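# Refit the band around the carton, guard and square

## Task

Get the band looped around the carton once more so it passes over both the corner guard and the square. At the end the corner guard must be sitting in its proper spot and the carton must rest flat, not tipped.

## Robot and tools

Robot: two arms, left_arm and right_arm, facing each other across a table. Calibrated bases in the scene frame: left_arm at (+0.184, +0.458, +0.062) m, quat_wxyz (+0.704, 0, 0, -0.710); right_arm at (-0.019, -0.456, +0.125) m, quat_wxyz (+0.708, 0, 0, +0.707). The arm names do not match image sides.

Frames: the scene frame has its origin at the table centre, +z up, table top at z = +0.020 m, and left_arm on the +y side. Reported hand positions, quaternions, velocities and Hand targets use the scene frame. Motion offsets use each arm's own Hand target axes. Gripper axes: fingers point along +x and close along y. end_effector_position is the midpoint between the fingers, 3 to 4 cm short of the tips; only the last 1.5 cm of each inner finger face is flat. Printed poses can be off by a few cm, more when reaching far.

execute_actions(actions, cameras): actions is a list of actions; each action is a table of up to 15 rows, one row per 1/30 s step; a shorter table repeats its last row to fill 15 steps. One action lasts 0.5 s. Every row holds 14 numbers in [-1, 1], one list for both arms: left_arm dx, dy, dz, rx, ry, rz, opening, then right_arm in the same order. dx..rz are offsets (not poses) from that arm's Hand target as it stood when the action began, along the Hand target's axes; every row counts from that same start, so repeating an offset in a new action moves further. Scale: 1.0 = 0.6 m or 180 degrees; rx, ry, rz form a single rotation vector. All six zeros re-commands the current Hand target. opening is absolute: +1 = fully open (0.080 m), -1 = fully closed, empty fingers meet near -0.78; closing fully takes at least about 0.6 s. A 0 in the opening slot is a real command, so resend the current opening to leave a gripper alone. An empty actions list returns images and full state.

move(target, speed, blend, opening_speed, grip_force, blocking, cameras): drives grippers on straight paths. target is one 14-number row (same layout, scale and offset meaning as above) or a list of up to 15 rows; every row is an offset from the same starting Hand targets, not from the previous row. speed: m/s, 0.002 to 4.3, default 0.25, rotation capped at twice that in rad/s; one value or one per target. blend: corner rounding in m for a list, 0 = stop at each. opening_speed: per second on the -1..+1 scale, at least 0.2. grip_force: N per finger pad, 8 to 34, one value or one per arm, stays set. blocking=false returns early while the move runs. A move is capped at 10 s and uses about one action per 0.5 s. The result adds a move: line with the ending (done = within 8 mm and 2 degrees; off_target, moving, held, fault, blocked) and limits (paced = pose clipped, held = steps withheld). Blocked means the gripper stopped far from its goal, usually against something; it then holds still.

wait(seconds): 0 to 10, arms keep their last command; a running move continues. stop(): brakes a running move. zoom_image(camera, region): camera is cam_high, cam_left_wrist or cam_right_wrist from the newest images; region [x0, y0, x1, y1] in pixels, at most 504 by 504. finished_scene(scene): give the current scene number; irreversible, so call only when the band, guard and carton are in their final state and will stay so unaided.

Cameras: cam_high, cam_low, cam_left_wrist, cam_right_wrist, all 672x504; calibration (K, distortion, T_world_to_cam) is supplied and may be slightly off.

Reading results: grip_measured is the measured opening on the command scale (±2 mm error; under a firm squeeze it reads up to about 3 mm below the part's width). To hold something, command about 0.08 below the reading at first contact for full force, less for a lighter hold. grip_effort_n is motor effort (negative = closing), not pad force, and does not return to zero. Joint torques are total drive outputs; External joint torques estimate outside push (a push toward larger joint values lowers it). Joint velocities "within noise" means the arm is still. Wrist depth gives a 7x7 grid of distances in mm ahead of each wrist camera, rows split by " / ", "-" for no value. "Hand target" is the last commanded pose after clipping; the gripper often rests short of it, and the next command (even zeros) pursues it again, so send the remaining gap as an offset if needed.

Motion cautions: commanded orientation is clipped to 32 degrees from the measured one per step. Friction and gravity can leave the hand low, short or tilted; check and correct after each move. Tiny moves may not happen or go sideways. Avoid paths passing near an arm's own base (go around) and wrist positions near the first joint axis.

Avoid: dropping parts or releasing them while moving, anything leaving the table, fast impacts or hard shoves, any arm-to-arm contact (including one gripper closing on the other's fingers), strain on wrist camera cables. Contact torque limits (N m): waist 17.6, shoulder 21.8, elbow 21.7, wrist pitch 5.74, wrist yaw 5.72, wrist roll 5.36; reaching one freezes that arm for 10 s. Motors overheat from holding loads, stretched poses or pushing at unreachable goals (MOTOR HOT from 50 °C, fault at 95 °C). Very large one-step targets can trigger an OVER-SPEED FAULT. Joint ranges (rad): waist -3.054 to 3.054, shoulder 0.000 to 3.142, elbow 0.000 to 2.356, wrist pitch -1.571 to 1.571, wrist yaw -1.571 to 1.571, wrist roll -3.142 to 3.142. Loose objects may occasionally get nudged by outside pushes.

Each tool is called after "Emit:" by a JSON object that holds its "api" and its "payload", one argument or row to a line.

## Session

Emit:
{"api": "execute_actions", "payload": {
  "actions": []
}}

Emit:
{"api": "zoom_image", "payload": {
  "camera": "cam_high",
  "region": [300, 140, 500, 340]
}}

Emit:
{"api": "zoom_image", "payload": {
  "camera": "cam_low",
  "region": [130, 220, 330, 370]
}}

Scene clock: 0.00 s.
left_arm: end_effector_position=(-0.0818, +0.0558, +0.2656) grip_measured=+1.000 grip_effort_n=n/a end_effector_quat_wxyz=(+0.485, +0.349, -0.287, -0.749) | right_arm: end_effector_position=(-0.2677, -0.0500, +0.2919) grip_measured=+1.000 grip_effort_n=n/a end_effector_quat_wxyz=(+0.502, -0.284, -0.078, +0.813)
Joint positions: left_arm=[-0.694 1.689 1.008 0.414 -0.39 0.81 0.08] | right_arm=[0.625 1.696 0.985 0.306 0.234 -0.364 0.08]
Joint velocities: within noise
Joint torques (N m): no reading
External joint torques (N m): no reading
Motor temperatures (°C): left_arm=[21 28 23 30 26 35] | right_arm=[25 22 25 28 28 25]
Heat: left arm: hottest wrist roll 35 °C (+0.0 °C/min); right arm: hottest wrist pitch 28 °C (+0.0 °C/min).
Wrist depth (mm): cam_left_wrist=[400 - 3543 2890 566 461 358 / 2584 466 - 702 562 416 328 / 2745 - 562 565 270 356 302 / 2362 2678 1910 297 261 305 277 / - 76 326 265 263 97 83 / - 69 313 242 265 295 80 / - 72 270 232 268 278 72] | cam_right_wrist=[1474 1641 2188 2434 2889 1425 1747 / 1407 1559 1852 1836 2968 3140 1464 / 1267 1346 1641 512 564 686 3009 / 1042 1224 388 428 497 578 1805 / - - 343 377 414 - - / - - 309 342 380 403 - / - - 287 311 - - -]
Hand target: left_arm -0.0821, +0.0555, +0.2714; -0.488, -0.342, +0.289, +0.749 | right_arm -0.2680, -0.0495, +0.2945; +0.504, -0.281, -0.079, +0.813
Tool commands: left_gripper/opening=+1.0 right_gripper/opening=+1.0
camera_calibration:
cam_left_wrist: T_world_to_cam=[[-0.555916, 0.333903, -0.761227, 0.14802], [0.818378, 0.38032, -0.430831, 0.179951], [0.145654, -0.862477, -0.484684, 0.266111], [0, 0, 0, 1]] pos_world=[-0.103741, 0.111651, 0.319185]
cam_right_wrist: T_world_to_cam=[[0.769631, 0.507245, 0.387776, 0.12908], [0.634236, -0.537379, -0.55585, 0.325168], [-0.07357, 0.673741, -0.735297, 0.30625], [0, 0, 0, 1]] pos_world=[-0.283046, -0.0970702, 0.355875]

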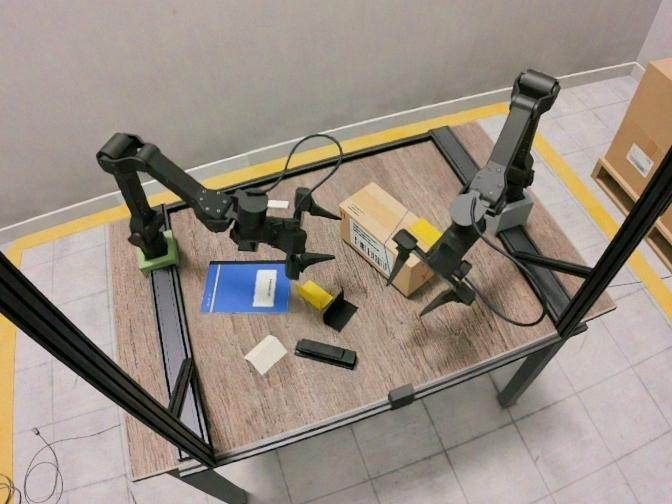

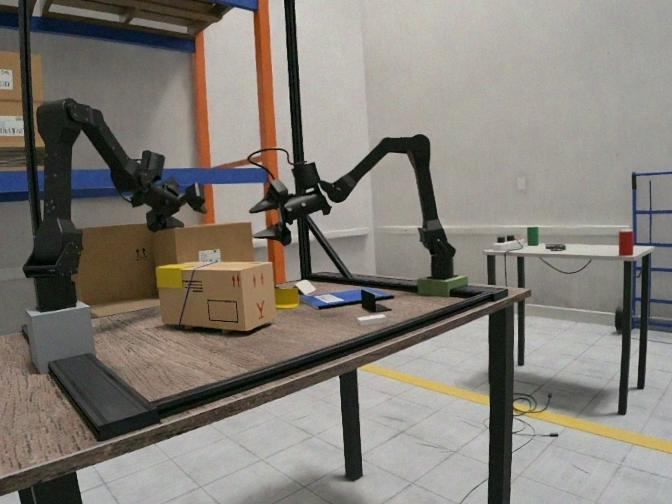

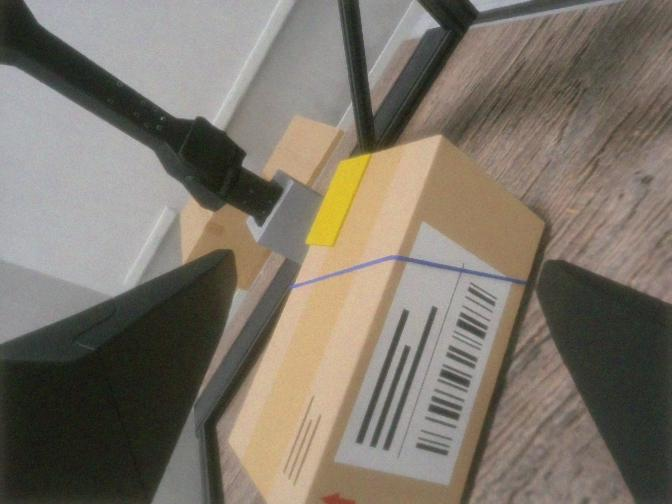

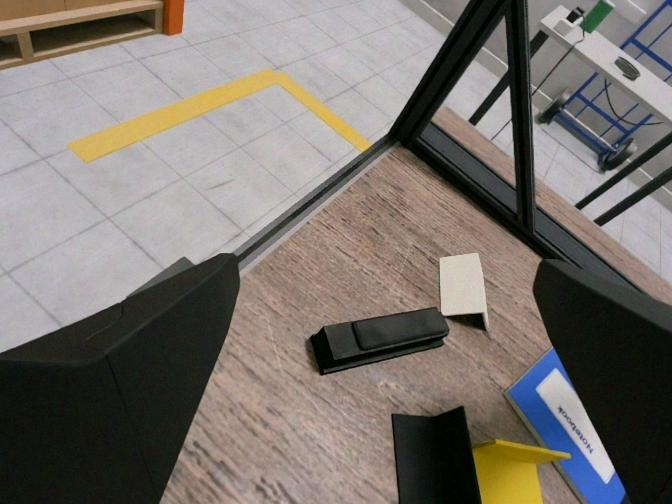

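Scaled by 2.520 from the camera's 672x504 image, which has a finer 960x720 frame.

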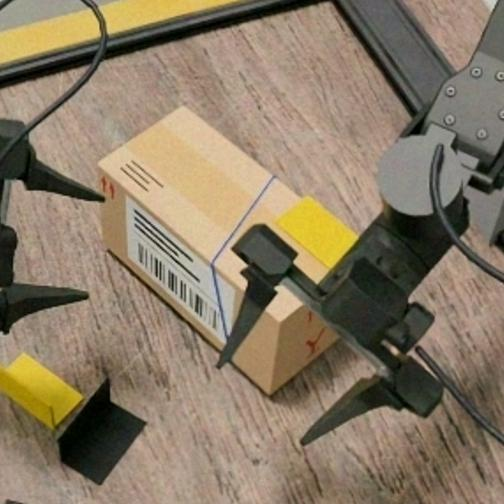

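Scaled by 2.520 from the camera's 672x504 image, which has a finer 960x720 frame.

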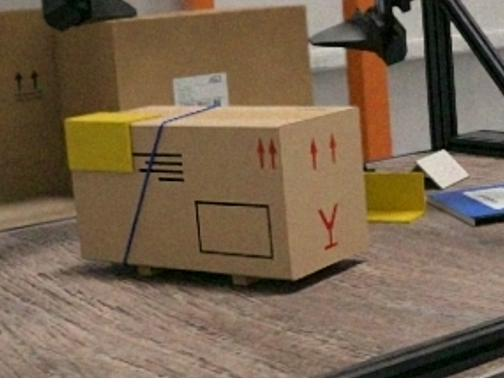

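Emit:
{"api": "move", "payload": {
  "target": [
    [0,0,0,0,0,0,-0.2,-0.286,0.0447,-0.098,0.071,0.062,0.0165,-0.2],
    [0.13,-0.015,0.01,-0.38,0.2511,0.1056,-0.2,-0.328,-0.2172,-0.377,0.142,0.1238,0.0331,-0.2]
  ],
  "speed": 0.35,
  "blend": 0.03,
  "cameras": ["all"]
}}

Scene clock: 28.63 s.
left_arm: end_effector_position=(-0.1126, -0.0103, +0.2489) grip_measured=-0.197 grip_effort_n=-14.7 end_effector_quat_wxyz=(+0.753, +0.193, +0.301, -0.552) | right_arm: end_effector_position=(+0.0187, -0.1949, +0.2306) grip_measured=-0.196 grip_effort_n=-18.4 end_effector_quat_wxyz=(+0.515, -0.319, +0.219, +0.765)
Joint positions: left_arm=[-0.729 2.361 2.346 -1.028 -0.689 -0.886 0.026] | right_arm=[-0.443 1.103 0.582 -0.465 -0.544 -0.656 0.026]
Joint torques (N m): left_arm=[-0.06 -10.72 7.61 0.6 -0.31 -0.15] | right_arm=[-0.31 -2.36 8.28 1.11 -0.46 -0.12]
External joint torques (N m): left_arm=[0.1 0.18 1.77 -0.38 0.05 -0.15] | right_arm=[-0.31 0.46 2.07 -0.01 -0.16 -0.12]
Motor temperatures (°C): left_arm=[21 32 25 32 26 35] | right_arm=[25 25 31 33 28 25]
Heat: left arm: hottest wrist roll 35 °C (+0.0 °C/min); right arm: hottest wrist pitch 33 °C (+10.5 °C/min).
Wrist depth (mm): cam_left_wrist=[200 200 199 199 195 197 380 / 186 186 185 184 184 186 354 / 178 178 178 177 176 184 331 / 313 257 258 236 236 308 312 / 298 300 - 291 95 73 292 / - - - 275 - 65 - / - - - 261 261 66 -] | cam_right_wrist=[372 376 365 181 350 344 343 / 356 178 175 171 168 166 164 / 333 168 166 163 159 155 154 / 158 155 153 152 151 148 146 / 299 294 - 277 - - 268 / - - - 269 266 - - / - - - 257 255 - -]
Hand target: left_arm -0.1142, -0.0131, +0.2501; +0.766, +0.214, +0.318, -0.516 | right_arm +0.0203, -0.1918, +0.2347; +0.516, -0.318, +0.214, +0.766
Off the commanded pose: left_arm 0.003 m, 5 deg | right_arm 0.005 m, 1 deg.
joint sent to its limit (left arm) — joint 3 (elbow), upper limit, where the elbow is as straight as it goes. The joint targets are off in orientation, not in position.
move: off_target (left_arm); blend cut to 0 m at target 1
camera_calibration:
cam_left_wrist: T_world_to_cam=[[-0.933367, -0.35702, 0.0369077, -0.108029], [-0.348733, 0.877733, -0.328588, 0.0713227], [0.0849174, -0.319564, -0.943752, 0.318503], [0, 0, 0, 1]] pos_world=[-0.103005, 0.000611035, 0.328011]
cam_right_wrist: T_world_to_cam=[[0.923059, 0.382644, -0.0393156, 0.0772389], [0.355537, -0.887721, -0.292482, -0.0921993], [-0.146818, 0.256, -0.955463, 0.350631], [0, 0, 0, 1]] pos_world=[0.0129631, -0.201164, 0.311085]

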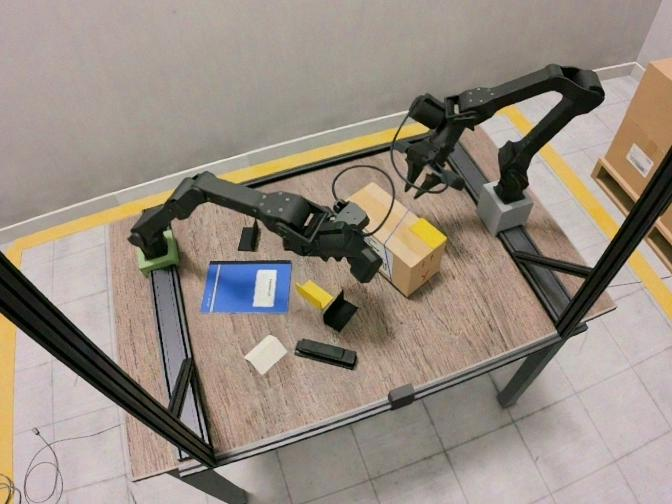

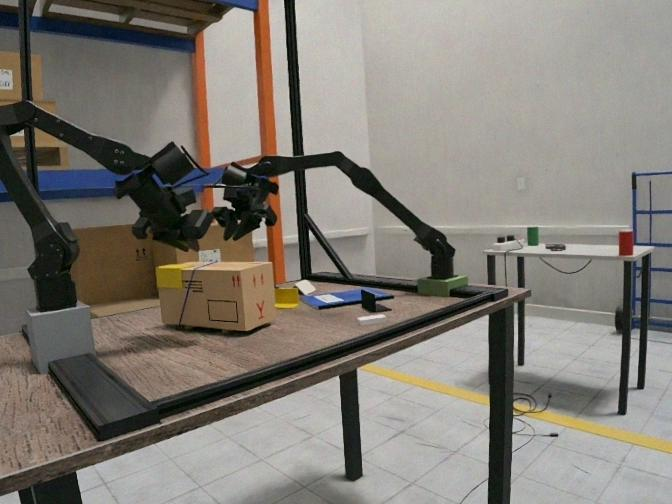

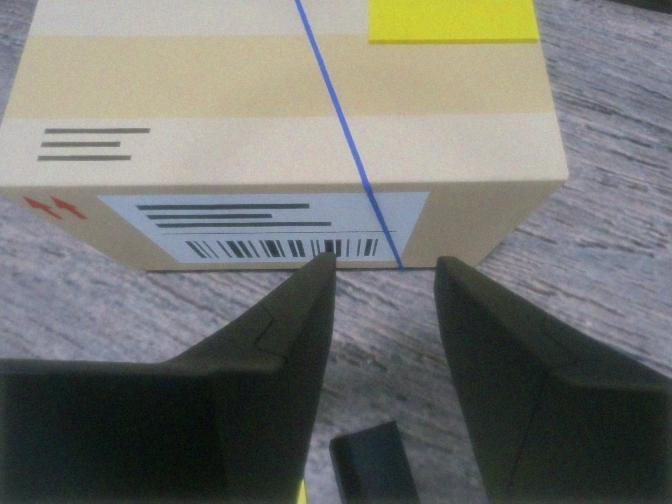

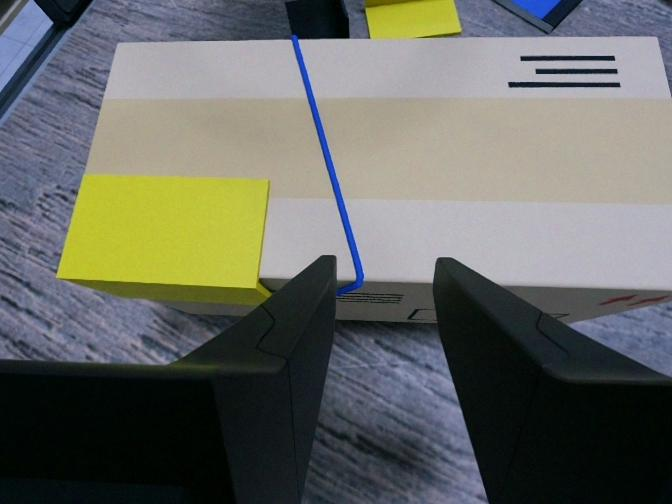

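Emit:
{"api": "move", "payload": {
  "target": [0.09,0.0135,-0.0163,0.0607,-0.0555,-0.0719,-0.3,0.0333,0.0083,-0.0427,0,0,0,-0.3],
  "speed": 0.12,
  "cameras": ["cam_right_wrist","cam_left_wrist"]
}}

Scene clock: 45.20 s.
left_arm: end_effector_position=(-0.0967, -0.0403, +0.1934) grip_measured=-0.297 grip_effort_n=-14.7 end_effector_quat_wxyz=(+0.704, +0.211, +0.224, -0.640) | right_arm: end_effector_position=(+0.0185, -0.1953, +0.2068) grip_measured=-0.296 grip_effort_n=-18.4 end_effector_quat_wxyz=(+0.520, -0.317, +0.209, +0.765)
Joint positions: left_arm=[-0.651 2.229 1.808 -0.365 -0.593 -0.496 0.022] | right_arm=[-0.443 1.13 0.485 -0.319 -0.544 -0.656 0.022]
Joint torques (N m): left_arm=[0.32 -14.52 5.1 1.23 -0.19 0.23] | right_arm=[-0.1 -2.39 5.36 1.4 -0.41 -0.08]
External joint torques (N m): left_arm=[0.29 -4.04 -1.05 -0.02 0.08 0.22] | right_arm=[-0.1 0.47 -0.7 0.24 -0.12 -0.08]
Motor temperatures (°C): left_arm=[21 37 28 32 26 34] | right_arm=[25 25 33 32 29 25]
Heat: left arm: hottest shoulder 37 °C (+11.9 °C/min); right arm: hottest elbow 33 °C (+10.6 °C/min).
Wrist depth (mm): cam_left_wrist=[147 144 142 138 136 134 329 / 131 130 128 128 124 121 120 / 117 118 118 115 116 127 268 / 112 112 124 135 144 218 252 / 142 146 - 184 80 73 234 / - - - 221 81 64 - / - - - 208 206 65 -] | cam_right_wrist=[339 159 158 154 151 150 148 / 150 149 147 144 144 141 139 / 139 139 134 135 135 134 132 / 131 128 132 132 127 127 124 / 269 267 - 256 - - 250 / - - - 247 - - - / - - - 234 - - -]
Hand target: left_arm -0.0951, -0.0390, +0.2049; +0.704, +0.203, +0.222, -0.643 | right_arm +0.0172, -0.1973, +0.2026; +0.516, -0.318, +0.214, +0.766
Off the commanded pose: left_arm 0.012 m, 1 deg | right_arm 0.005 m, 1 deg.
move: off_target (left_arm)
camera_calibration:
cam_left_wrist: T_world_to_cam=[[-0.990627, -0.136058, -0.0120848, -0.0889685], [-0.117891, 0.89632, -0.427448, 0.127211], [0.0689898, -0.422017, -0.903959, 0.241804], [0, 0, 0, 1]] pos_world=[-0.0898196, -0.0240812, 0.271881]
cam_right_wrist: T_world_to_cam=[[0.92333, 0.383342, -0.0226129, 0.0733764], [0.358495, -0.881595, -0.307036, -0.0953533], [-0.137635, 0.275389, -0.951429, 0.330755], [0, 0, 0, 1]] pos_world=[0.0119566, -0.203277, 0.287073]
Images, in order (width x height): cam_left_wrist 672x504, cam_right_wrist 672x504.

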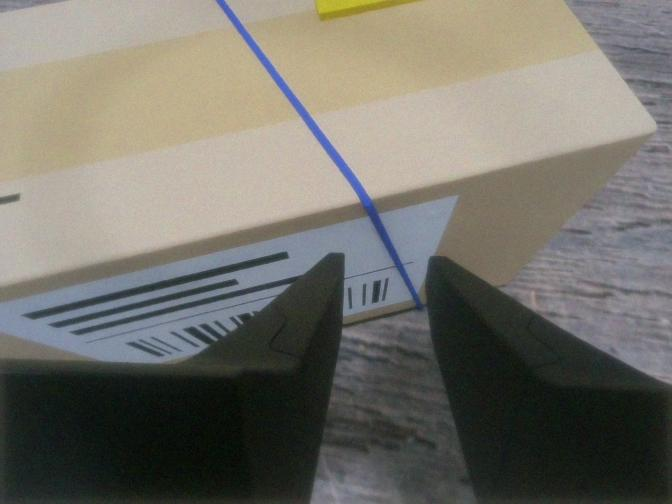

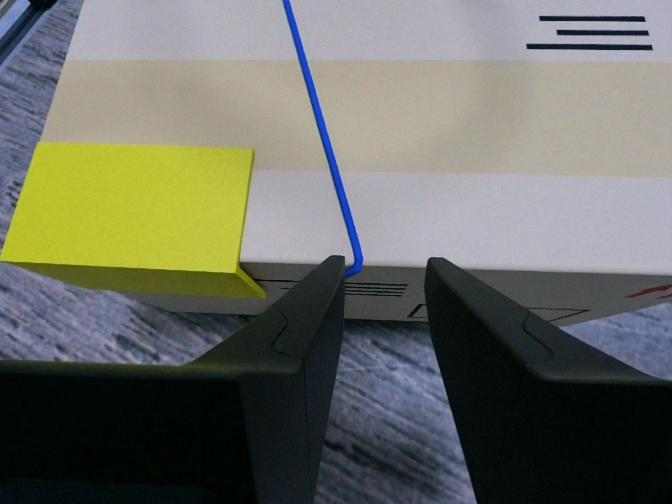

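Emit:
{"api": "move", "payload": {
  "target": [-0.15,0,0,0,0,0,-0.3,0.035,0.0133,-0.0158,0,0,0,-0.3],
  "speed": 0.1,
  "cameras": ["cam_right_wrist"]
}}

Emit:
{"api": "zoom_image", "payload": {
  "camera": "cam_right_wrist",
  "region": [280, 180, 500, 345]
}}

Scene clock: 51.30 s.
left_arm: end_effector_position=(-0.1041, +0.0323, +0.2491) grip_measured=-0.297 grip_effort_n=-14.7 end_effector_quat_wxyz=(+0.702, +0.212, +0.221, -0.643) | right_arm: end_effector_position=(+0.0091, -0.1908, +0.1868) grip_measured=-0.296 grip_effort_n=-18.4 end_effector_quat_wxyz=(+0.520, -0.316, +0.206, +0.766)
Joint positions: left_arm=[-0.769 2.001 1.688 -0.526 -0.672 -0.59 0.022] | right_arm=[-0.386 1.179 0.413 -0.166 -0.514 -0.602 0.022]
Joint torques (N m): left_arm=[-0.17 -12.6 5.08 0.88 -0.41 -0.21] | right_arm=[0.64 -1.77 5.01 1.78 -0.18 0.18]
External joint torques (N m): left_arm=[-0.18 -3.46 -1.09 -0.3 -0.11 -0.21] | right_arm=[0.65 1.18 -0.84 0.58 0.09 0.18]
Heat: left arm: hottest shoulder 39 °C (+12.9 °C/min); right arm: hottest elbow 33 °C (+9.4 °C/min).
Wrist depth (mm): cam_left_wrist=[467 235 230 225 222 422 416 / 214 212 208 203 204 369 375 / 195 195 203 223 249 345 343 / 333 241 261 292 317 320 315 / 315 315 - 294 80 73 292 / - - - 276 81 64 - / - - - 258 254 65 -] | cam_right_wrist=[138 134 133 131 129 128 127 / - 126 125 121 121 119 118 / - 112 114 113 113 112 111 / - 109 108 107 108 107 105 / 248 244 - 210 - - 174 / - - - 229 - - - / - - - 218 217 - -]
Hand target: left_arm -0.1016, +0.0344, +0.2565; +0.704, +0.203, +0.222, -0.643 | right_arm +0.0067, -0.1928, +0.1810; +0.516, -0.318, +0.214, +0.766
Off the commanded pose: left_arm 0.008 m, 1 deg | right_arm 0.007 m, 1 deg.
move: done
camera_calibration:
cam_right_wrist: T_world_to_cam=[[0.922798, 0.384763, -0.0200195, 0.0795668], [0.35978, -0.879141, -0.31252, -0.0927195], [-0.137846, 0.281191, -0.9497, 0.309939], [0, 0, 0, 1]] pos_world=[0.00265828, -0.19928, 0.266965]
Images, in order (width x height): cam_right_wrist 672x504.

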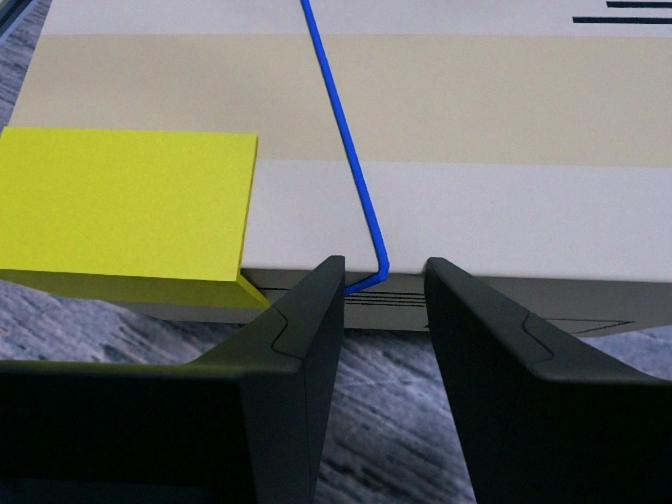

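Scaled by 2.291 from the camera's 672x504 image, which has a finer 960x720 frame.

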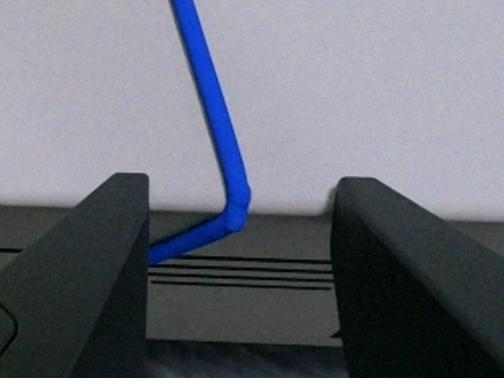

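Emit:
{"api": "move", "payload": {
  "target": [
    [0,0,0,0,0,0,-0.3,0.005,0,0.0025,0,0,0,-0.3],
    [0,0,0,0,0,0,-0.3,0.005,0,0.0025,0,0,0,-1],
    [0,0,0,0,0,0,-0.3,-0.037,0,0.02,0,0,0,-1],
    [0,0,0,0,0,0,-0.3,-0.037,0.1317,0.02,0,0,0,-1]
  ],
  "speed": 0.07,
  "opening_speed": 0.8,
  "blend": [0,0,0.006,0],
  "cameras": ["cam_right_wrist","cam_low"]
}}

Scene clock: 60.80 s.
left_arm: end_effector_position=(-0.1041, +0.0323, +0.2491) grip_measured=-0.297 grip_effort_n=-14.7 end_effector_quat_wxyz=(+0.702, +0.212, +0.221, -0.643) | right_arm: end_effector_position=(-0.0626, -0.2277, +0.2054) grip_measured=-0.769 grip_effort_n=-40.2 end_effector_quat_wxyz=(+0.517, -0.320, +0.214, +0.764)
Joint positions: left_arm=[-0.769 2.001 1.688 -0.526 -0.672 -0.59 0.022] | right_arm=[0.036 0.81 0.337 -0.348 -0.239 -0.255 0]
Joint torques (N m): left_arm=[-0.1 -12.58 5.04 0.9 -0.39 -0.17] | right_arm=[0.17 -2.89 6.24 1.45 -0.24 0.17]
External joint torques (N m): left_arm=[-0.13 -3.39 -1.18 -0.3 -0.08 -0.17] | right_arm=[0.16 -1.54 -0.25 0.1 -0.12 0.17]
Motor temperatures (°C): left_arm=[21 44 27 32 26 34] | right_arm=[25 24 32 33 28 25]
Heat: left arm: hottest shoulder 44 °C (+16.1 °C/min); right arm: hottest wrist pitch 33 °C (+5.0 °C/min). Heating fast: the left arm's shoulder motor: a push or a pull is the cause, and it goes on while you think. Ease it with your next call, before anything else.
Wrist depth (mm): cam_left_wrist=[468 236 231 226 223 422 415 / 214 212 207 204 206 368 377 / 195 195 202 223 250 344 343 / 331 241 262 293 317 320 315 / 315 315 - 293 80 73 291 / - - - 276 81 64 - / - - - 257 254 65 -] | cam_right_wrist=[1389 331 327 148 147 145 144 / 314 314 309 141 138 136 135 / 298 295 290 128 127 129 126 / 282 277 273 - 122 122 123 / 266 264 265 - - 248 246 / - - - - - - - / - - - - - - -]
Hand target: left_arm -0.1016, +0.0344, +0.2565; +0.704, +0.203, +0.222, -0.643 | right_arm -0.0638, -0.2291, +0.2052; +0.516, -0.318, +0.214, +0.766
Off the commanded pose: left_arm 0.008 m, 1 deg | right_arm 0.002 m, 0 deg.
move: done
camera_calibration:
cam_right_wrist: T_world_to_cam=[[0.922858, 0.384092, -0.0284137, 0.161969], [0.359208, -0.884986, -0.29626, -0.0982097], [-0.138937, 0.263199, -0.954685, 0.325009], [0, 0, 0, 1]] pos_world=[-0.0690412, -0.234667, 0.285787]
Images, in order (width x height): cam_low 672x504, cam_right_wrist 672x504.

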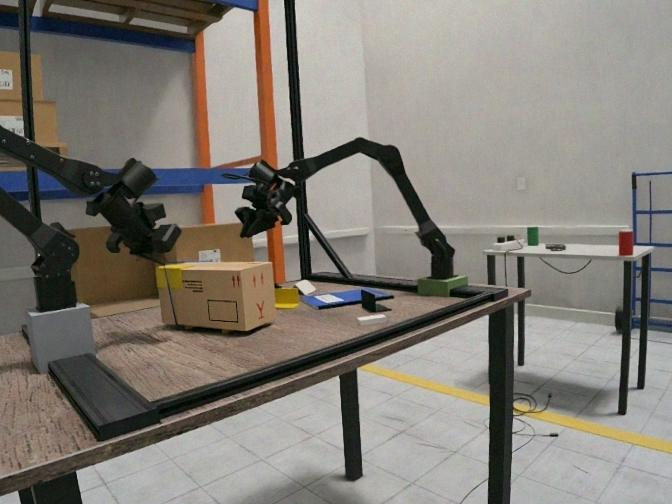

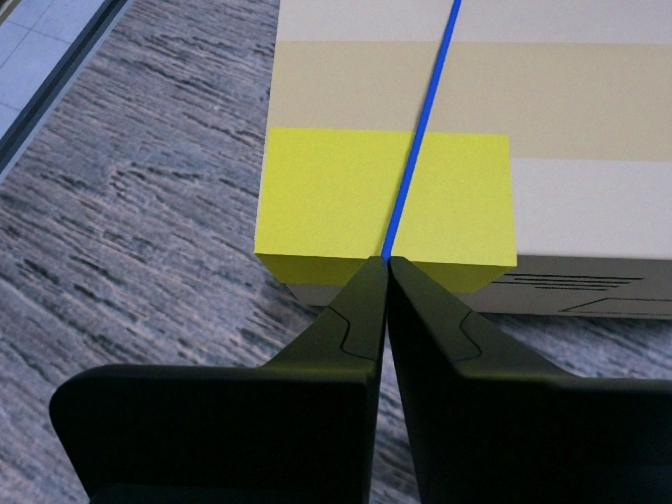

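Emit:
{"api": "move", "payload": {
  "target": [0.108,-0.032,0.01,0,0,0,-0.3,0.0283,0,-0.01,0,0,0,-1],
  "speed": 0.08,
  "cameras": ["cam_right_wrist","cam_left_wrist"]
}}

Scene clock: 65.87 s.
left_arm: end_effector_position=(-0.1137, -0.0206, +0.2215) grip_measured=-0.297 grip_effort_n=-14.7 end_effector_quat_wxyz=(+0.705, +0.206, +0.223, -0.641) | right_arm: end_effector_position=(-0.0657, -0.2202, +0.1928) grip_measured=-0.769 grip_effort_n=-40.2 end_effector_quat_wxyz=(+0.519, -0.317, +0.209, +0.766)
Joint positions: left_arm=[-0.706 2.193 1.862 -0.47 -0.632 -0.542 0.022] | right_arm=[0.055 0.878 0.295 -0.222 -0.227 -0.241 0]
Joint torques (N m): left_arm=[0 -10.52 7.97 0.92 -0.24 0.23] | right_arm=[0.35 -1.19 5.74 1.89 -0.17 0.17]
External joint torques (N m): left_arm=[-0.03 -0.25 1.81 -0.29 0.04 0.23] | right_arm=[0.36 0.4 -0.64 0.51 -0.06 0.17]
Heat: left arm: hottest shoulder 45 °C (+16.0 °C/min); right arm: hottest wrist pitch 33 °C (+3.0 °C/min).
Wrist depth (mm): cam_left_wrist=[418 188 185 179 180 384 376 / 171 170 167 164 162 335 341 / 155 154 151 152 155 303 311 / 146 152 169 187 200 288 285 / 197 205 - 263 80 73 264 / - - - 248 81 64 - / - - - 233 225 65 -] | cam_right_wrist=[1321 321 318 135 134 132 132 / 303 301 296 129 125 124 123 / 286 281 119 - 116 116 115 / 266 264 259 111 - 113 112 / 254 252 252 - - 209 200 / - - - - - - - / - - - - - - -]
Hand target: left_arm -0.1156, -0.0237, +0.2242; +0.704, +0.203, +0.222, -0.643 | right_arm -0.0668, -0.2220, +0.1888; +0.516, -0.318, +0.214, +0.766
Off the commanded pose: left_arm 0.005 m, 0 deg | right_arm 0.004 m, 1 deg.
move: done
camera_calibration:
cam_left_wrist: T_world_to_cam=[[-0.9907, -0.135971, -0.00501134, -0.104425], [-0.120305, 0.892574, -0.434554, 0.120752], [0.0635597, -0.42991, -0.900632, 0.275176], [0, 0, 0, 1]] pos_world=[-0.106417, -0.00367785, 0.299782]
cam_right_wrist: T_world_to_cam=[[0.922553, 0.385052, -0.025108, 0.161083], [0.359286, -0.880911, -0.308074, -0.0910296], [-0.140742, 0.275194, -0.951031, 0.312364], [0, 0, 0, 1]] pos_world=[-0.0719392, -0.228175, 0.273069]
Images, in order (width x height): cam_left_wrist 672x504, cam_right_wrist 672x504.

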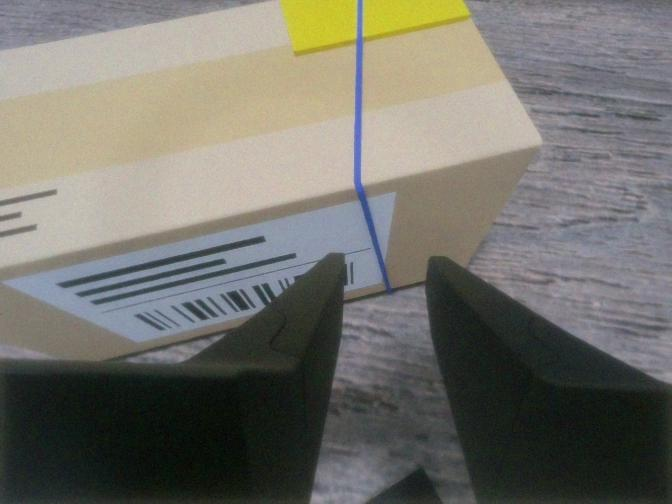

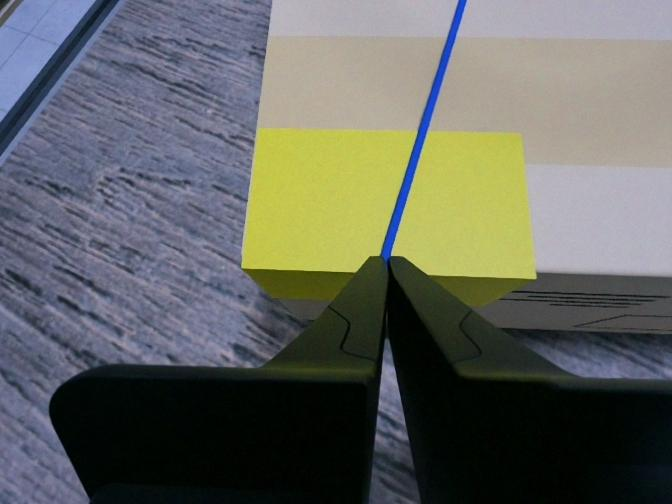

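Emit:
{"api": "move", "payload": {
  "target": [0.073,0.0085,0.008,0,0,0,-0.3,0,0,0,0,0,0,-1],
  "speed": 0.08,
  "cameras": ["cam_left_wrist"]
}}

Scene clock: 77.13 s.
left_arm: end_effector_position=(-0.1048, -0.0585, +0.2006) grip_measured=-0.297 grip_effort_n=-14.7 end_effector_quat_wxyz=(+0.705, +0.207, +0.224, -0.641) | right_arm: end_effector_position=(-0.0657, -0.2202, +0.1928) grip_measured=-0.769 grip_effort_n=-40.7 end_effector_quat_wxyz=(+0.519, -0.317, +0.209, +0.766)
Joint positions: left_arm=[-0.642 2.305 1.959 -0.426 -0.587 -0.488 0.022] | right_arm=[0.055 0.878 0.295 -0.222 -0.227 -0.241 0]
Joint torques (N m): left_arm=[-0.09 -11.02 8.06 1.14 -0.2 0.26] | right_arm=[0.35 -1.19 5.73 1.88 -0.16 0.17]
External joint torques (N m): left_arm=[-0.15 -0.05 1.83 -0.12 0.05 0.26] | right_arm=[0.34 0.39 -0.63 0.51 -0.05 0.17]
Heat: left arm: hottest shoulder 44 °C (+14.2 °C/min); right arm: hottest wrist pitch 34 °C (+2.0 °C/min).
Wrist depth (mm): cam_left_wrist=[379 153 152 144 144 339 342 / 140 140 136 134 132 130 311 / - 126 124 120 120 119 277 / 115 115 110 114 114 145 260 / 110 114 109 141 87 73 241 / - - - 227 81 64 - / - - - 213 211 65 -] | cam_right_wrist=[1435 321 318 135 134 132 132 / 303 299 295 128 125 124 123 / 285 282 118 - 115 117 116 / 269 264 260 109 - 113 112 / 252 250 252 - - 210 200 / - - - - - - - / - - - - - - -]
Hand target: left_arm -0.1071, -0.0617, +0.2031; +0.704, +0.203, +0.221, -0.643 | right_arm -0.0668, -0.2220, +0.1888; +0.516, -0.318, +0.214, +0.766
Off the commanded pose: left_arm 0.005 m, 1 deg | right_arm 0.004 m, 1 deg.
move: done
camera_calibration:
cam_left_wrist: T_world_to_cam=[[-0.990568, -0.136902, -0.00573219, -0.100719], [-0.120918, 0.893062, -0.433381, 0.146382], [0.06445, -0.428601, -0.901192, 0.239705], [0, 0, 0, 1]] pos_world=[-0.0975176, -0.0417787, 0.278882]
Images, in order (width x height): cam_left_wrist 672x504.

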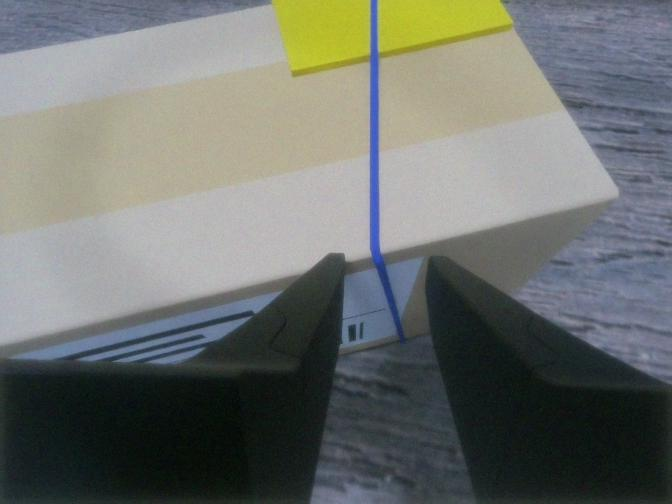

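Emit:
{"api": "move", "payload": {
  "target": [
    [0.02,0.0027,-0.0033,0,0,0,-0.5,0,0,0,0,0,0,-1],
    [0.02,0.0027,-0.0033,0,0,0,-1,0,0,0,0,0,0,-1]
  ],
  "speed": 0.07,
  "opening_speed": 0.8,
  "cameras": ["cam_left_wrist"]
}}

Emit:
{"api": "zoom_image", "payload": {
  "camera": "cam_left_wrist",
  "region": [280, 180, 500, 345]
}}

Scene clock: 85.80 s.
left_arm: end_effector_position=(-0.1040, -0.0642, +0.1966) grip_measured=-0.772 grip_effort_n=-28.6 end_effector_quat_wxyz=(+0.704, +0.207, +0.222, -0.642) | right_arm: end_effector_position=(-0.0657, -0.2202, +0.1928) grip_measured=-0.769 grip_effort_n=-40.2 end_effector_quat_wxyz=(+0.519, -0.317, +0.209, +0.766)
Joint positions: left_arm=[-0.634 2.323 1.971 -0.412 -0.582 -0.477 0] | right_arm=[0.055 0.878 0.295 -0.222 -0.227 -0.241 0]
Joint torques (N m): left_arm=[0.54 -9.94 8.29 1.74 -0.05 0.25] | right_arm=[0.35 -1.19 5.74 1.88 -0.17 0.17]
External joint torques (N m): left_arm=[0.56 1.17 2.03 0.46 0.2 0.25] | right_arm=[0.35 0.39 -0.57 0.52 -0.06 0.16]
Heat: left arm: hottest shoulder 43 °C (+12.0 °C/min); right arm: hottest wrist pitch 34 °C (+1.0 °C/min).
Wrist depth (mm): cam_left_wrist=[379 151 149 141 140 332 340 / 140 138 134 132 129 127 308 / 126 123 123 119 117 117 274 / 113 112 109 110 110 120 255 / - 106 111 66 72 236 238 / - - - - 83 - 227 / - - - - - - -] | cam_right_wrist=[1641 321 319 135 133 133 132 / 301 298 292 128 125 124 123 / 285 282 119 - 115 116 116 / 267 267 259 110 - 111 112 / 253 252 251 - - 209 200 / - - - - - - - / - - - - - - -]
Hand target: left_arm -0.1047, -0.0702, +0.1948; +0.704, +0.203, +0.222, -0.643 | right_arm -0.0668, -0.2220, +0.1889; +0.516, -0.318, +0.214, +0.766
Off the commanded pose: left_arm 0.006 m, 0 deg | right_arm 0.004 m, 1 deg.
move: done
camera_calibration:
cam_left_wrist: T_world_to_cam=[[-0.990893, -0.134464, -0.00708706, -0.100332], [-0.117932, 0.89206, -0.436257, 0.150586], [0.064983, -0.431449, -0.899794, 0.233274], [0, 0, 0, 1]] pos_world=[-0.096818, -0.0471768, 0.274881]
Images, in order (width x height): cam_left_wrist 672x504.

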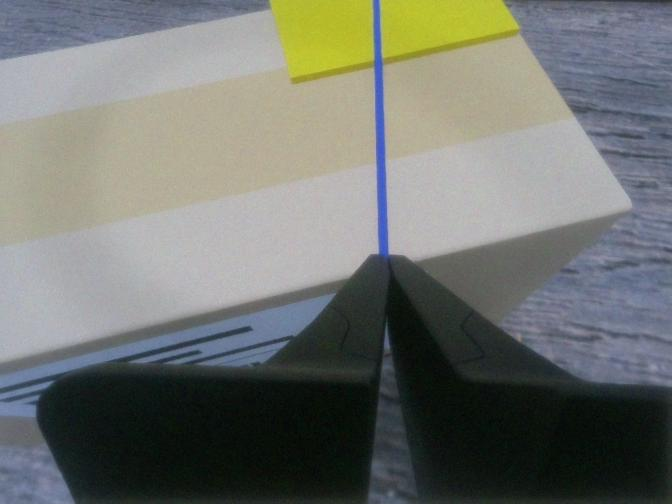

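Scaled by 2.291 from the camera's 672x504 image, which has a finer 960x720 frame.

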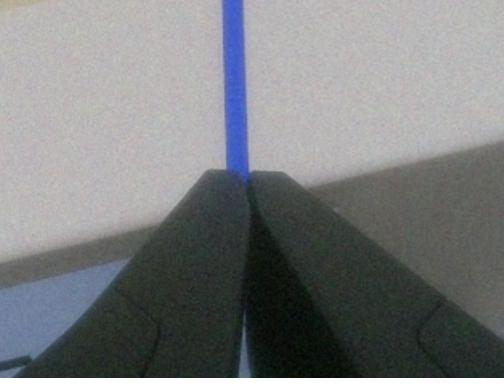

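Emit:
{"api": "move", "payload": {
  "target": [
    [-0.05,0,0.016,0,0,0,-1,0,0,0,0,0,0,-1],
    [-0.041,-0.038,0.022,0,0,0,-1,0,0,0,0,0,0,-1]
  ],
  "speed": 0.06,
  "cameras": ["cam_left_wrist","cam_right_wrist"]
}}

Scene clock: 90.20 s.
left_arm: end_effector_position=(-0.1266, -0.0575, +0.2169) grip_measured=-0.775 grip_effort_n=-14.7 end_effector_quat_wxyz=(+0.702, +0.210, +0.221, -0.643) | right_arm: end_effector_position=(-0.0657, -0.2201, +0.1928) grip_measured=-0.769 grip_effort_n=-40.2 end_effector_quat_wxyz=(+0.519, -0.316, +0.209, +0.766)
Joint positions: left_arm=[-0.676 2.366 2.132 -0.553 -0.607 -0.507 0] | right_arm=[0.055 0.878 0.295 -0.222 -0.227 -0.241 0]
Joint torques (N m): left_arm=[-0.18 -11.15 8.1 0.97 -0.38 -0.19] | right_arm=[0.34 -1.17 5.73 1.87 -0.17 0.18]
External joint torques (N m): left_arm=[-0.11 0.18 1.87 -0.27 -0.12 -0.19] | right_arm=[0.34 0.4 -0.59 0.52 -0.06 0.18]
Heat: left arm: hottest shoulder 43 °C (+10.1 °C/min); right arm: hottest wrist pitch 34 °C (+1.0 °C/min).
Wrist depth (mm): cam_left_wrist=[407 401 172 167 360 371 362 / 163 161 157 155 153 335 328 / 148 148 144 141 140 304 300 / 135 134 132 132 138 276 276 / 128 140 148 66 72 258 255 / - - - - 82 - 243 / - - - - - - -] | cam_right_wrist=[1407 321 320 134 133 132 132 / 303 299 296 129 125 124 123 / 285 281 119 - 115 117 116 / 268 266 258 110 107 111 112 / 254 252 252 - - 208 200 / - - - - - - - / - - - - - - -]
Hand target: left_arm -0.1285, -0.0597, +0.2195; +0.704, +0.203, +0.222, -0.643 | right_arm -0.0667, -0.2219, +0.1889; +0.516, -0.318, +0.214, +0.766
Off the commanded pose: left_arm 0.004 m, 1 deg | right_arm 0.004 m, 1 deg.
move: done
camera_calibration:
cam_left_wrist: T_world_to_cam=[[-0.991722, -0.127897, -0.0113686, -0.1204], [-0.110447, 0.894855, -0.432477, 0.15108], [0.0654856, -0.427641, -0.901573, 0.256564], [0, 0, 0, 1]] pos_world=[-0.119519, -0.0408765, 0.295281]
cam_right_wrist: T_world_to_cam=[[0.922552, 0.385064, -0.0249857, 0.161055], [0.35929, -0.88081, -0.308356, -0.0908988], [-0.140745, 0.275497, -0.950943, 0.312504], [0, 0, 0, 1]] pos_world=[-0.0719392, -0.228175, 0.273168]
Images, in order (width x height): cam_left_wrist 672x504, cam_right_wrist 672x504.

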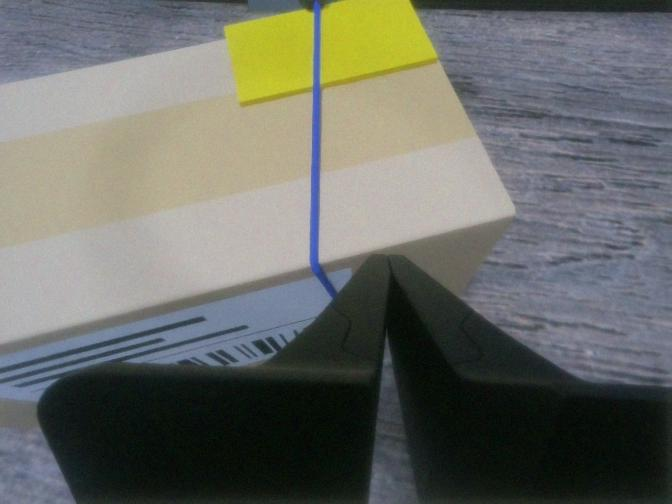

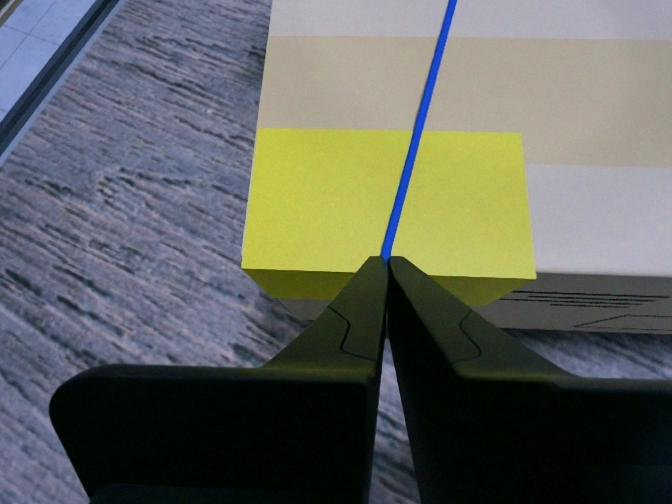

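Emit:
{"api": "move", "payload": {
  "target": [
    [0.012,0.0337,-0.012,0,0,0,-0.5,0,0,0,0,0,0,-1],
    [0.0452,0.0337,-0.0208,0,0,0,-0.5,0,0,0,0,0,0,-1],
    [0.0452,0.0337,-0.0208,0,0,0,-1,0,0,0,0,0,0,-1]
  ],
  "speed": 0.08,
  "opening_speed": 0.8,
  "cameras": ["cam_left_wrist"]
}}

Emit:
{"api": "zoom_image", "payload": {
  "camera": "cam_left_wrist",
  "region": [280, 180, 500, 345]
}}

Scene clock: 108.57 s.
left_arm: end_effector_position=(-0.1075, -0.0672, +0.1984) grip_measured=-0.771 grip_effort_n=-32.8 end_effector_quat_wxyz=(+0.704, +0.204, +0.222, -0.643) | right_arm: end_effector_position=(-0.0657, -0.2201, +0.1928) grip_measured=-0.769 grip_effort_n=-40.2 end_effector_quat_wxyz=(+0.519, -0.316, +0.209, +0.766)
Joint positions: left_arm=[-0.635 2.339 2.003 -0.422 -0.581 -0.477 0] | right_arm=[0.055 0.878 0.295 -0.222 -0.227 -0.241 0]
Joint torques (N m): left_arm=[0.48 -9.87 7.57 1.72 -0.08 0.28] | right_arm=[0.33 -1.2 5.77 1.87 -0.16 0.17]
External joint torques (N m): left_arm=[0.48 1.35 1.29 0.44 0.17 0.28] | right_arm=[0.32 0.39 -0.58 0.51 -0.05 0.17]
Heat: left arm: hottest shoulder 46 °C (+8.1 °C/min); right arm: hottest wrist pitch 35 °C (+3.0 °C/min).
Wrist depth (mm): cam_left_wrist=[383 375 151 145 144 350 347 / 140 141 136 135 132 136 313 / - 125 124 120 120 120 284 / 115 114 109 111 112 121 259 / - 106 107 66 72 239 240 / - - - - 74 - 230 / - - - - - - -] | cam_right_wrist=[- 321 319 134 134 132 132 / 300 300 296 128 125 124 123 / 285 281 119 - 115 117 116 / 268 265 257 - 107 111 112 / 254 251 253 - - 209 200 / - - - - - - - / - - - - - - -]
Hand target: left_arm -0.1071, -0.0729, +0.1936; +0.704, +0.203, +0.222, -0.643 | right_arm -0.0667, -0.2219, +0.1889; +0.516, -0.318, +0.214, +0.766
Off the commanded pose: left_arm 0.007 m, 0 deg | right_arm 0.004 m, 1 deg.
move: done
camera_calibration:
cam_left_wrist: T_world_to_cam=[[-0.9912, -0.132359, -0.00189589, -0.105114], [-0.118052, 0.890363, -0.439679, 0.154218], [0.0598834, -0.435586, -0.898153, 0.232672], [0, 0, 0, 1]] pos_world=[-0.0999159, -0.0498744, 0.276582]
Images, in order (width x height): cam_left_wrist 672x504.

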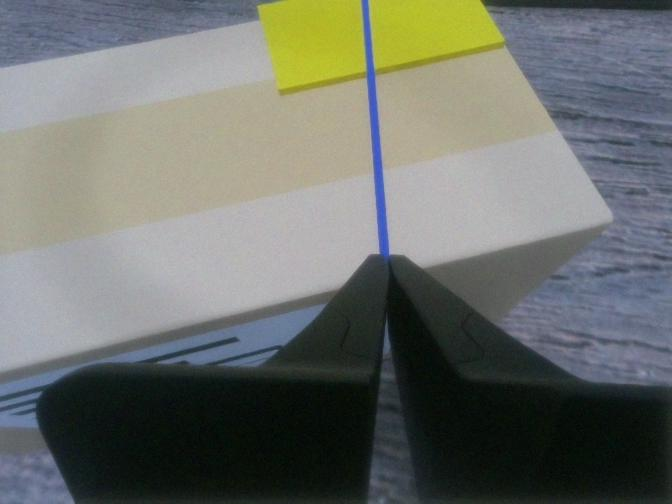

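Scaled by 2.291 from the camera's 672x504 image, which has a finer 960x720 frame.

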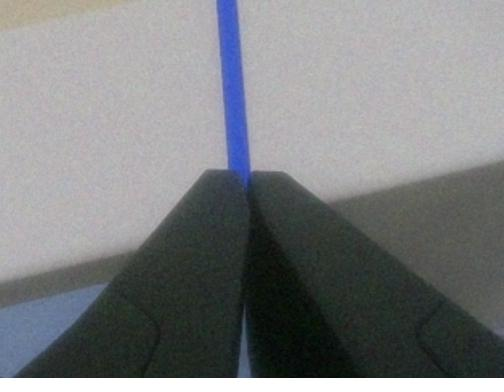

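Emit:
{"api": "move", "payload": {
  "target": [
    [-0.0167,0,0.006,0,0,0,-1,0,0,0,0,0,0,-1],
    [-0.011,-0.0335,0.011,0,0,0,-1,0,0,0,0,0,0,-1]
  ],
  "speed": 0.05,
  "blend": 0.003,
  "cameras": ["cam_left_wrist"]
}}

Scene clock: 112.50 s.
left_arm: end_effector_position=(-0.1184, -0.0705, +0.2005) grip_measured=-0.771 grip_effort_n=-30.5 end_effector_quat_wxyz=(+0.708, +0.215, +0.219, -0.636) | right_arm: end_effector_position=(-0.0657, -0.2201, +0.1928) grip_measured=-0.769 grip_effort_n=-40.7 end_effector_quat_wxyz=(+0.519, -0.316, +0.209, +0.766)
Joint positions: left_arm=[-0.652 2.408 2.145 -0.527 -0.607 -0.491 0] | right_arm=[0.055 0.878 0.295 -0.222 -0.227 -0.241 0]
Joint torques (N m): left_arm=[-0.65 -10.87 8.98 1.82 0.04 -0.22] | right_arm=[0.33 -1.18 5.74 1.86 -0.16 0.18]
External joint torques (N m): left_arm=[-0.56 0.62 2.76 0.57 0.29 -0.22] | right_arm=[0.31 0.41 -0.66 0.48 -0.05 0.18]
Heat: left arm: hottest shoulder 46 °C (+6.1 °C/min); right arm: hottest wrist pitch 35 °C (+3.0 °C/min).
Wrist depth (mm): cam_left_wrist=[389 383 150 143 141 342 334 / 143 142 136 134 131 301 303 / 131 127 125 121 119 120 277 / 118 116 110 112 112 120 255 / 110 110 109 66 72 235 236 / - - - - 74 - 225 / - - - - - - -] | cam_right_wrist=[1398 322 315 135 134 132 132 / 300 300 296 128 125 124 123 / 285 282 118 - 115 117 116 / 267 264 122 111 - 111 112 / 252 252 251 - - 210 200 / - - - - - - - / - - - - - - -]
Hand target: left_arm -0.1273, -0.0731, +0.2031; +0.704, +0.203, +0.222, -0.643 | right_arm -0.0667, -0.2219, +0.1889; +0.516, -0.318, +0.214, +0.766
Off the commanded pose: left_arm 0.010 m, 2 deg | right_arm 0.004 m, 1 deg.
move: off_target (left_arm); blend cut to 0 m at target 1
camera_calibration:
cam_left_wrist: T_world_to_cam=[[-0.989457, -0.142385, -0.0264743, -0.111864], [-0.117313, 0.895182, -0.429985, 0.155278], [0.0849226, -0.422346, -0.902448, 0.238541], [0, 0, 0, 1]] pos_world=[-0.112726, -0.054183, 0.279077]
Images, in order (width x height): cam_left_wrist 672x504.

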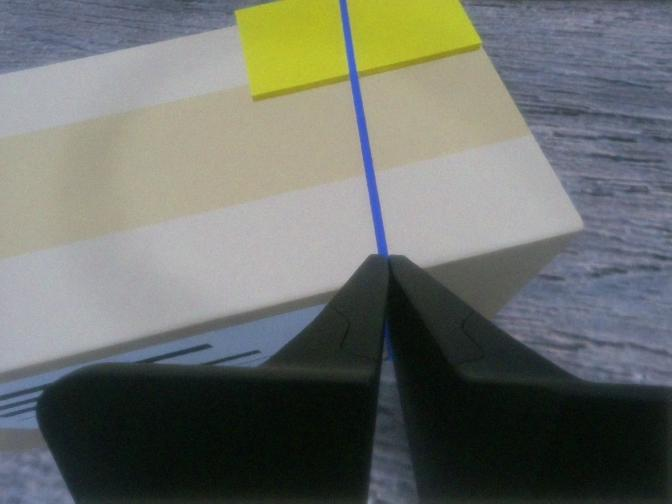

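Emit:
{"api": "move", "payload": {
  "target": [
    [0.004,-0.013,0.001,0,0,0,-1,0,0,0,0,0,0,-1],
    [0.02,-0.013,-0.007,0,0,0,-1,0,0,0,0,0,0,-1]
  ],
  "speed": 0.05,
  "blend": 0.003,
  "cameras": ["cam_left_wrist","cam_right_wrist"]
}}

Scene clock: 118.93 s.
left_arm: end_effector_position=(-0.1254, -0.0747, +0.1989) grip_measured=-0.771 grip_effort_n=-30.0 end_effector_quat_wxyz=(+0.711, +0.213, +0.216, -0.634) | right_arm: end_effector_position=(-0.0657, -0.2202, +0.1927) grip_measured=-0.769 grip_effort_n=-40.7 end_effector_quat_wxyz=(+0.519, -0.316, +0.209, +0.766)
Joint positions: left_arm=[-0.66 2.455 2.219 -0.556 -0.622 -0.498 0] | right_arm=[0.055 0.878 0.295 -0.222 -0.227 -0.241 0]
Joint torques (N m): left_arm=[-0.07 -9.27 8.69 3.32 0.55 0] | right_arm=[0.34 -1.19 5.79 1.86 -0.17 0.17]
External joint torques (N m): left_arm=[-0.05 2.5 2.42 2.06 0.81 0] | right_arm=[0.34 0.44 -0.61 0.48 -0.06 0.17]
Motor temperatures (°C): left_arm=[21 45 32 34 26 34] | right_arm=[25 23 32 35 28 25]
Heat: left arm: hottest shoulder 45 °C (+2.0 °C/min); right arm: hottest wrist pitch 35 °C (+2.0 °C/min).
Wrist depth (mm): cam_left_wrist=[396 387 150 145 147 345 336 / 145 143 137 135 132 311 304 / 132 127 126 121 120 277 277 / 118 117 111 112 111 133 255 / 110 109 108 66 72 239 236 / - - - - 83 - 224 / - - - - - - -] | cam_right_wrist=[1329 320 320 135 133 132 132 / 301 298 296 128 125 124 123 / 284 279 118 - 115 116 116 / 266 265 258 111 - 111 112 / 254 250 252 - - 210 200 / - - - - - - - / - - - - - - -]
Hand target: left_arm -0.1342, -0.0812, +0.1927; +0.704, +0.203, +0.222, -0.643 | right_arm -0.0667, -0.2219, +0.1889; +0.516, -0.318, +0.214, +0.766
Off the commanded pose: left_arm 0.013 m, 2 deg | right_arm 0.004 m, 1 deg.
move: off_target (left_arm); blend cut to 0 m at target 1
camera_calibration:
cam_left_wrist: T_world_to_cam=[[-0.988351, -0.149214, -0.0299512, -0.119142], [-0.121401, 0.891662, -0.436119, 0.157895], [0.0917816, -0.427403, -0.89939, 0.235806], [0, 0, 0, 1]] pos_world=[-0.120228, -0.0577828, 0.277374]
cam_right_wrist: T_world_to_cam=[[0.922648, 0.38481, -0.0253282, 0.161093], [0.359003, -0.881047, -0.308014, -0.0911282], [-0.140842, 0.275096, -0.951044, 0.312243], [0, 0, 0, 1]] pos_world=[-0.0719394, -0.228175, 0.272969]
Images, in order (width x height): cam_left_wrist 672x504, cam_right_wrist 672x504.

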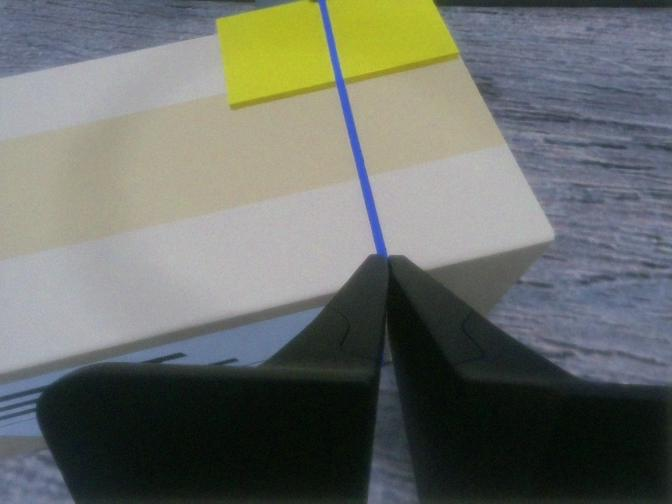

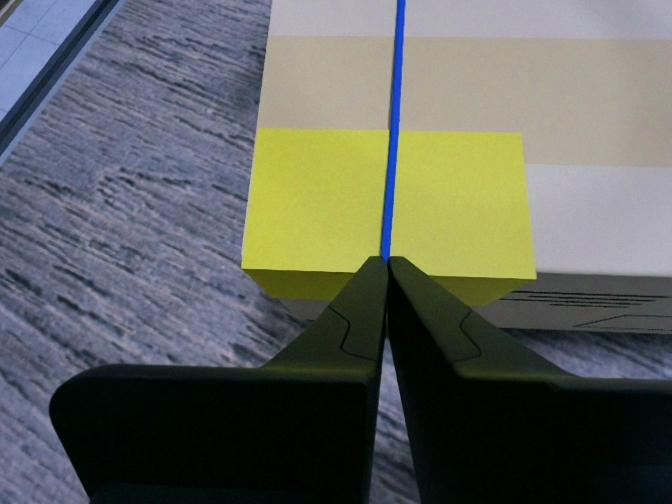

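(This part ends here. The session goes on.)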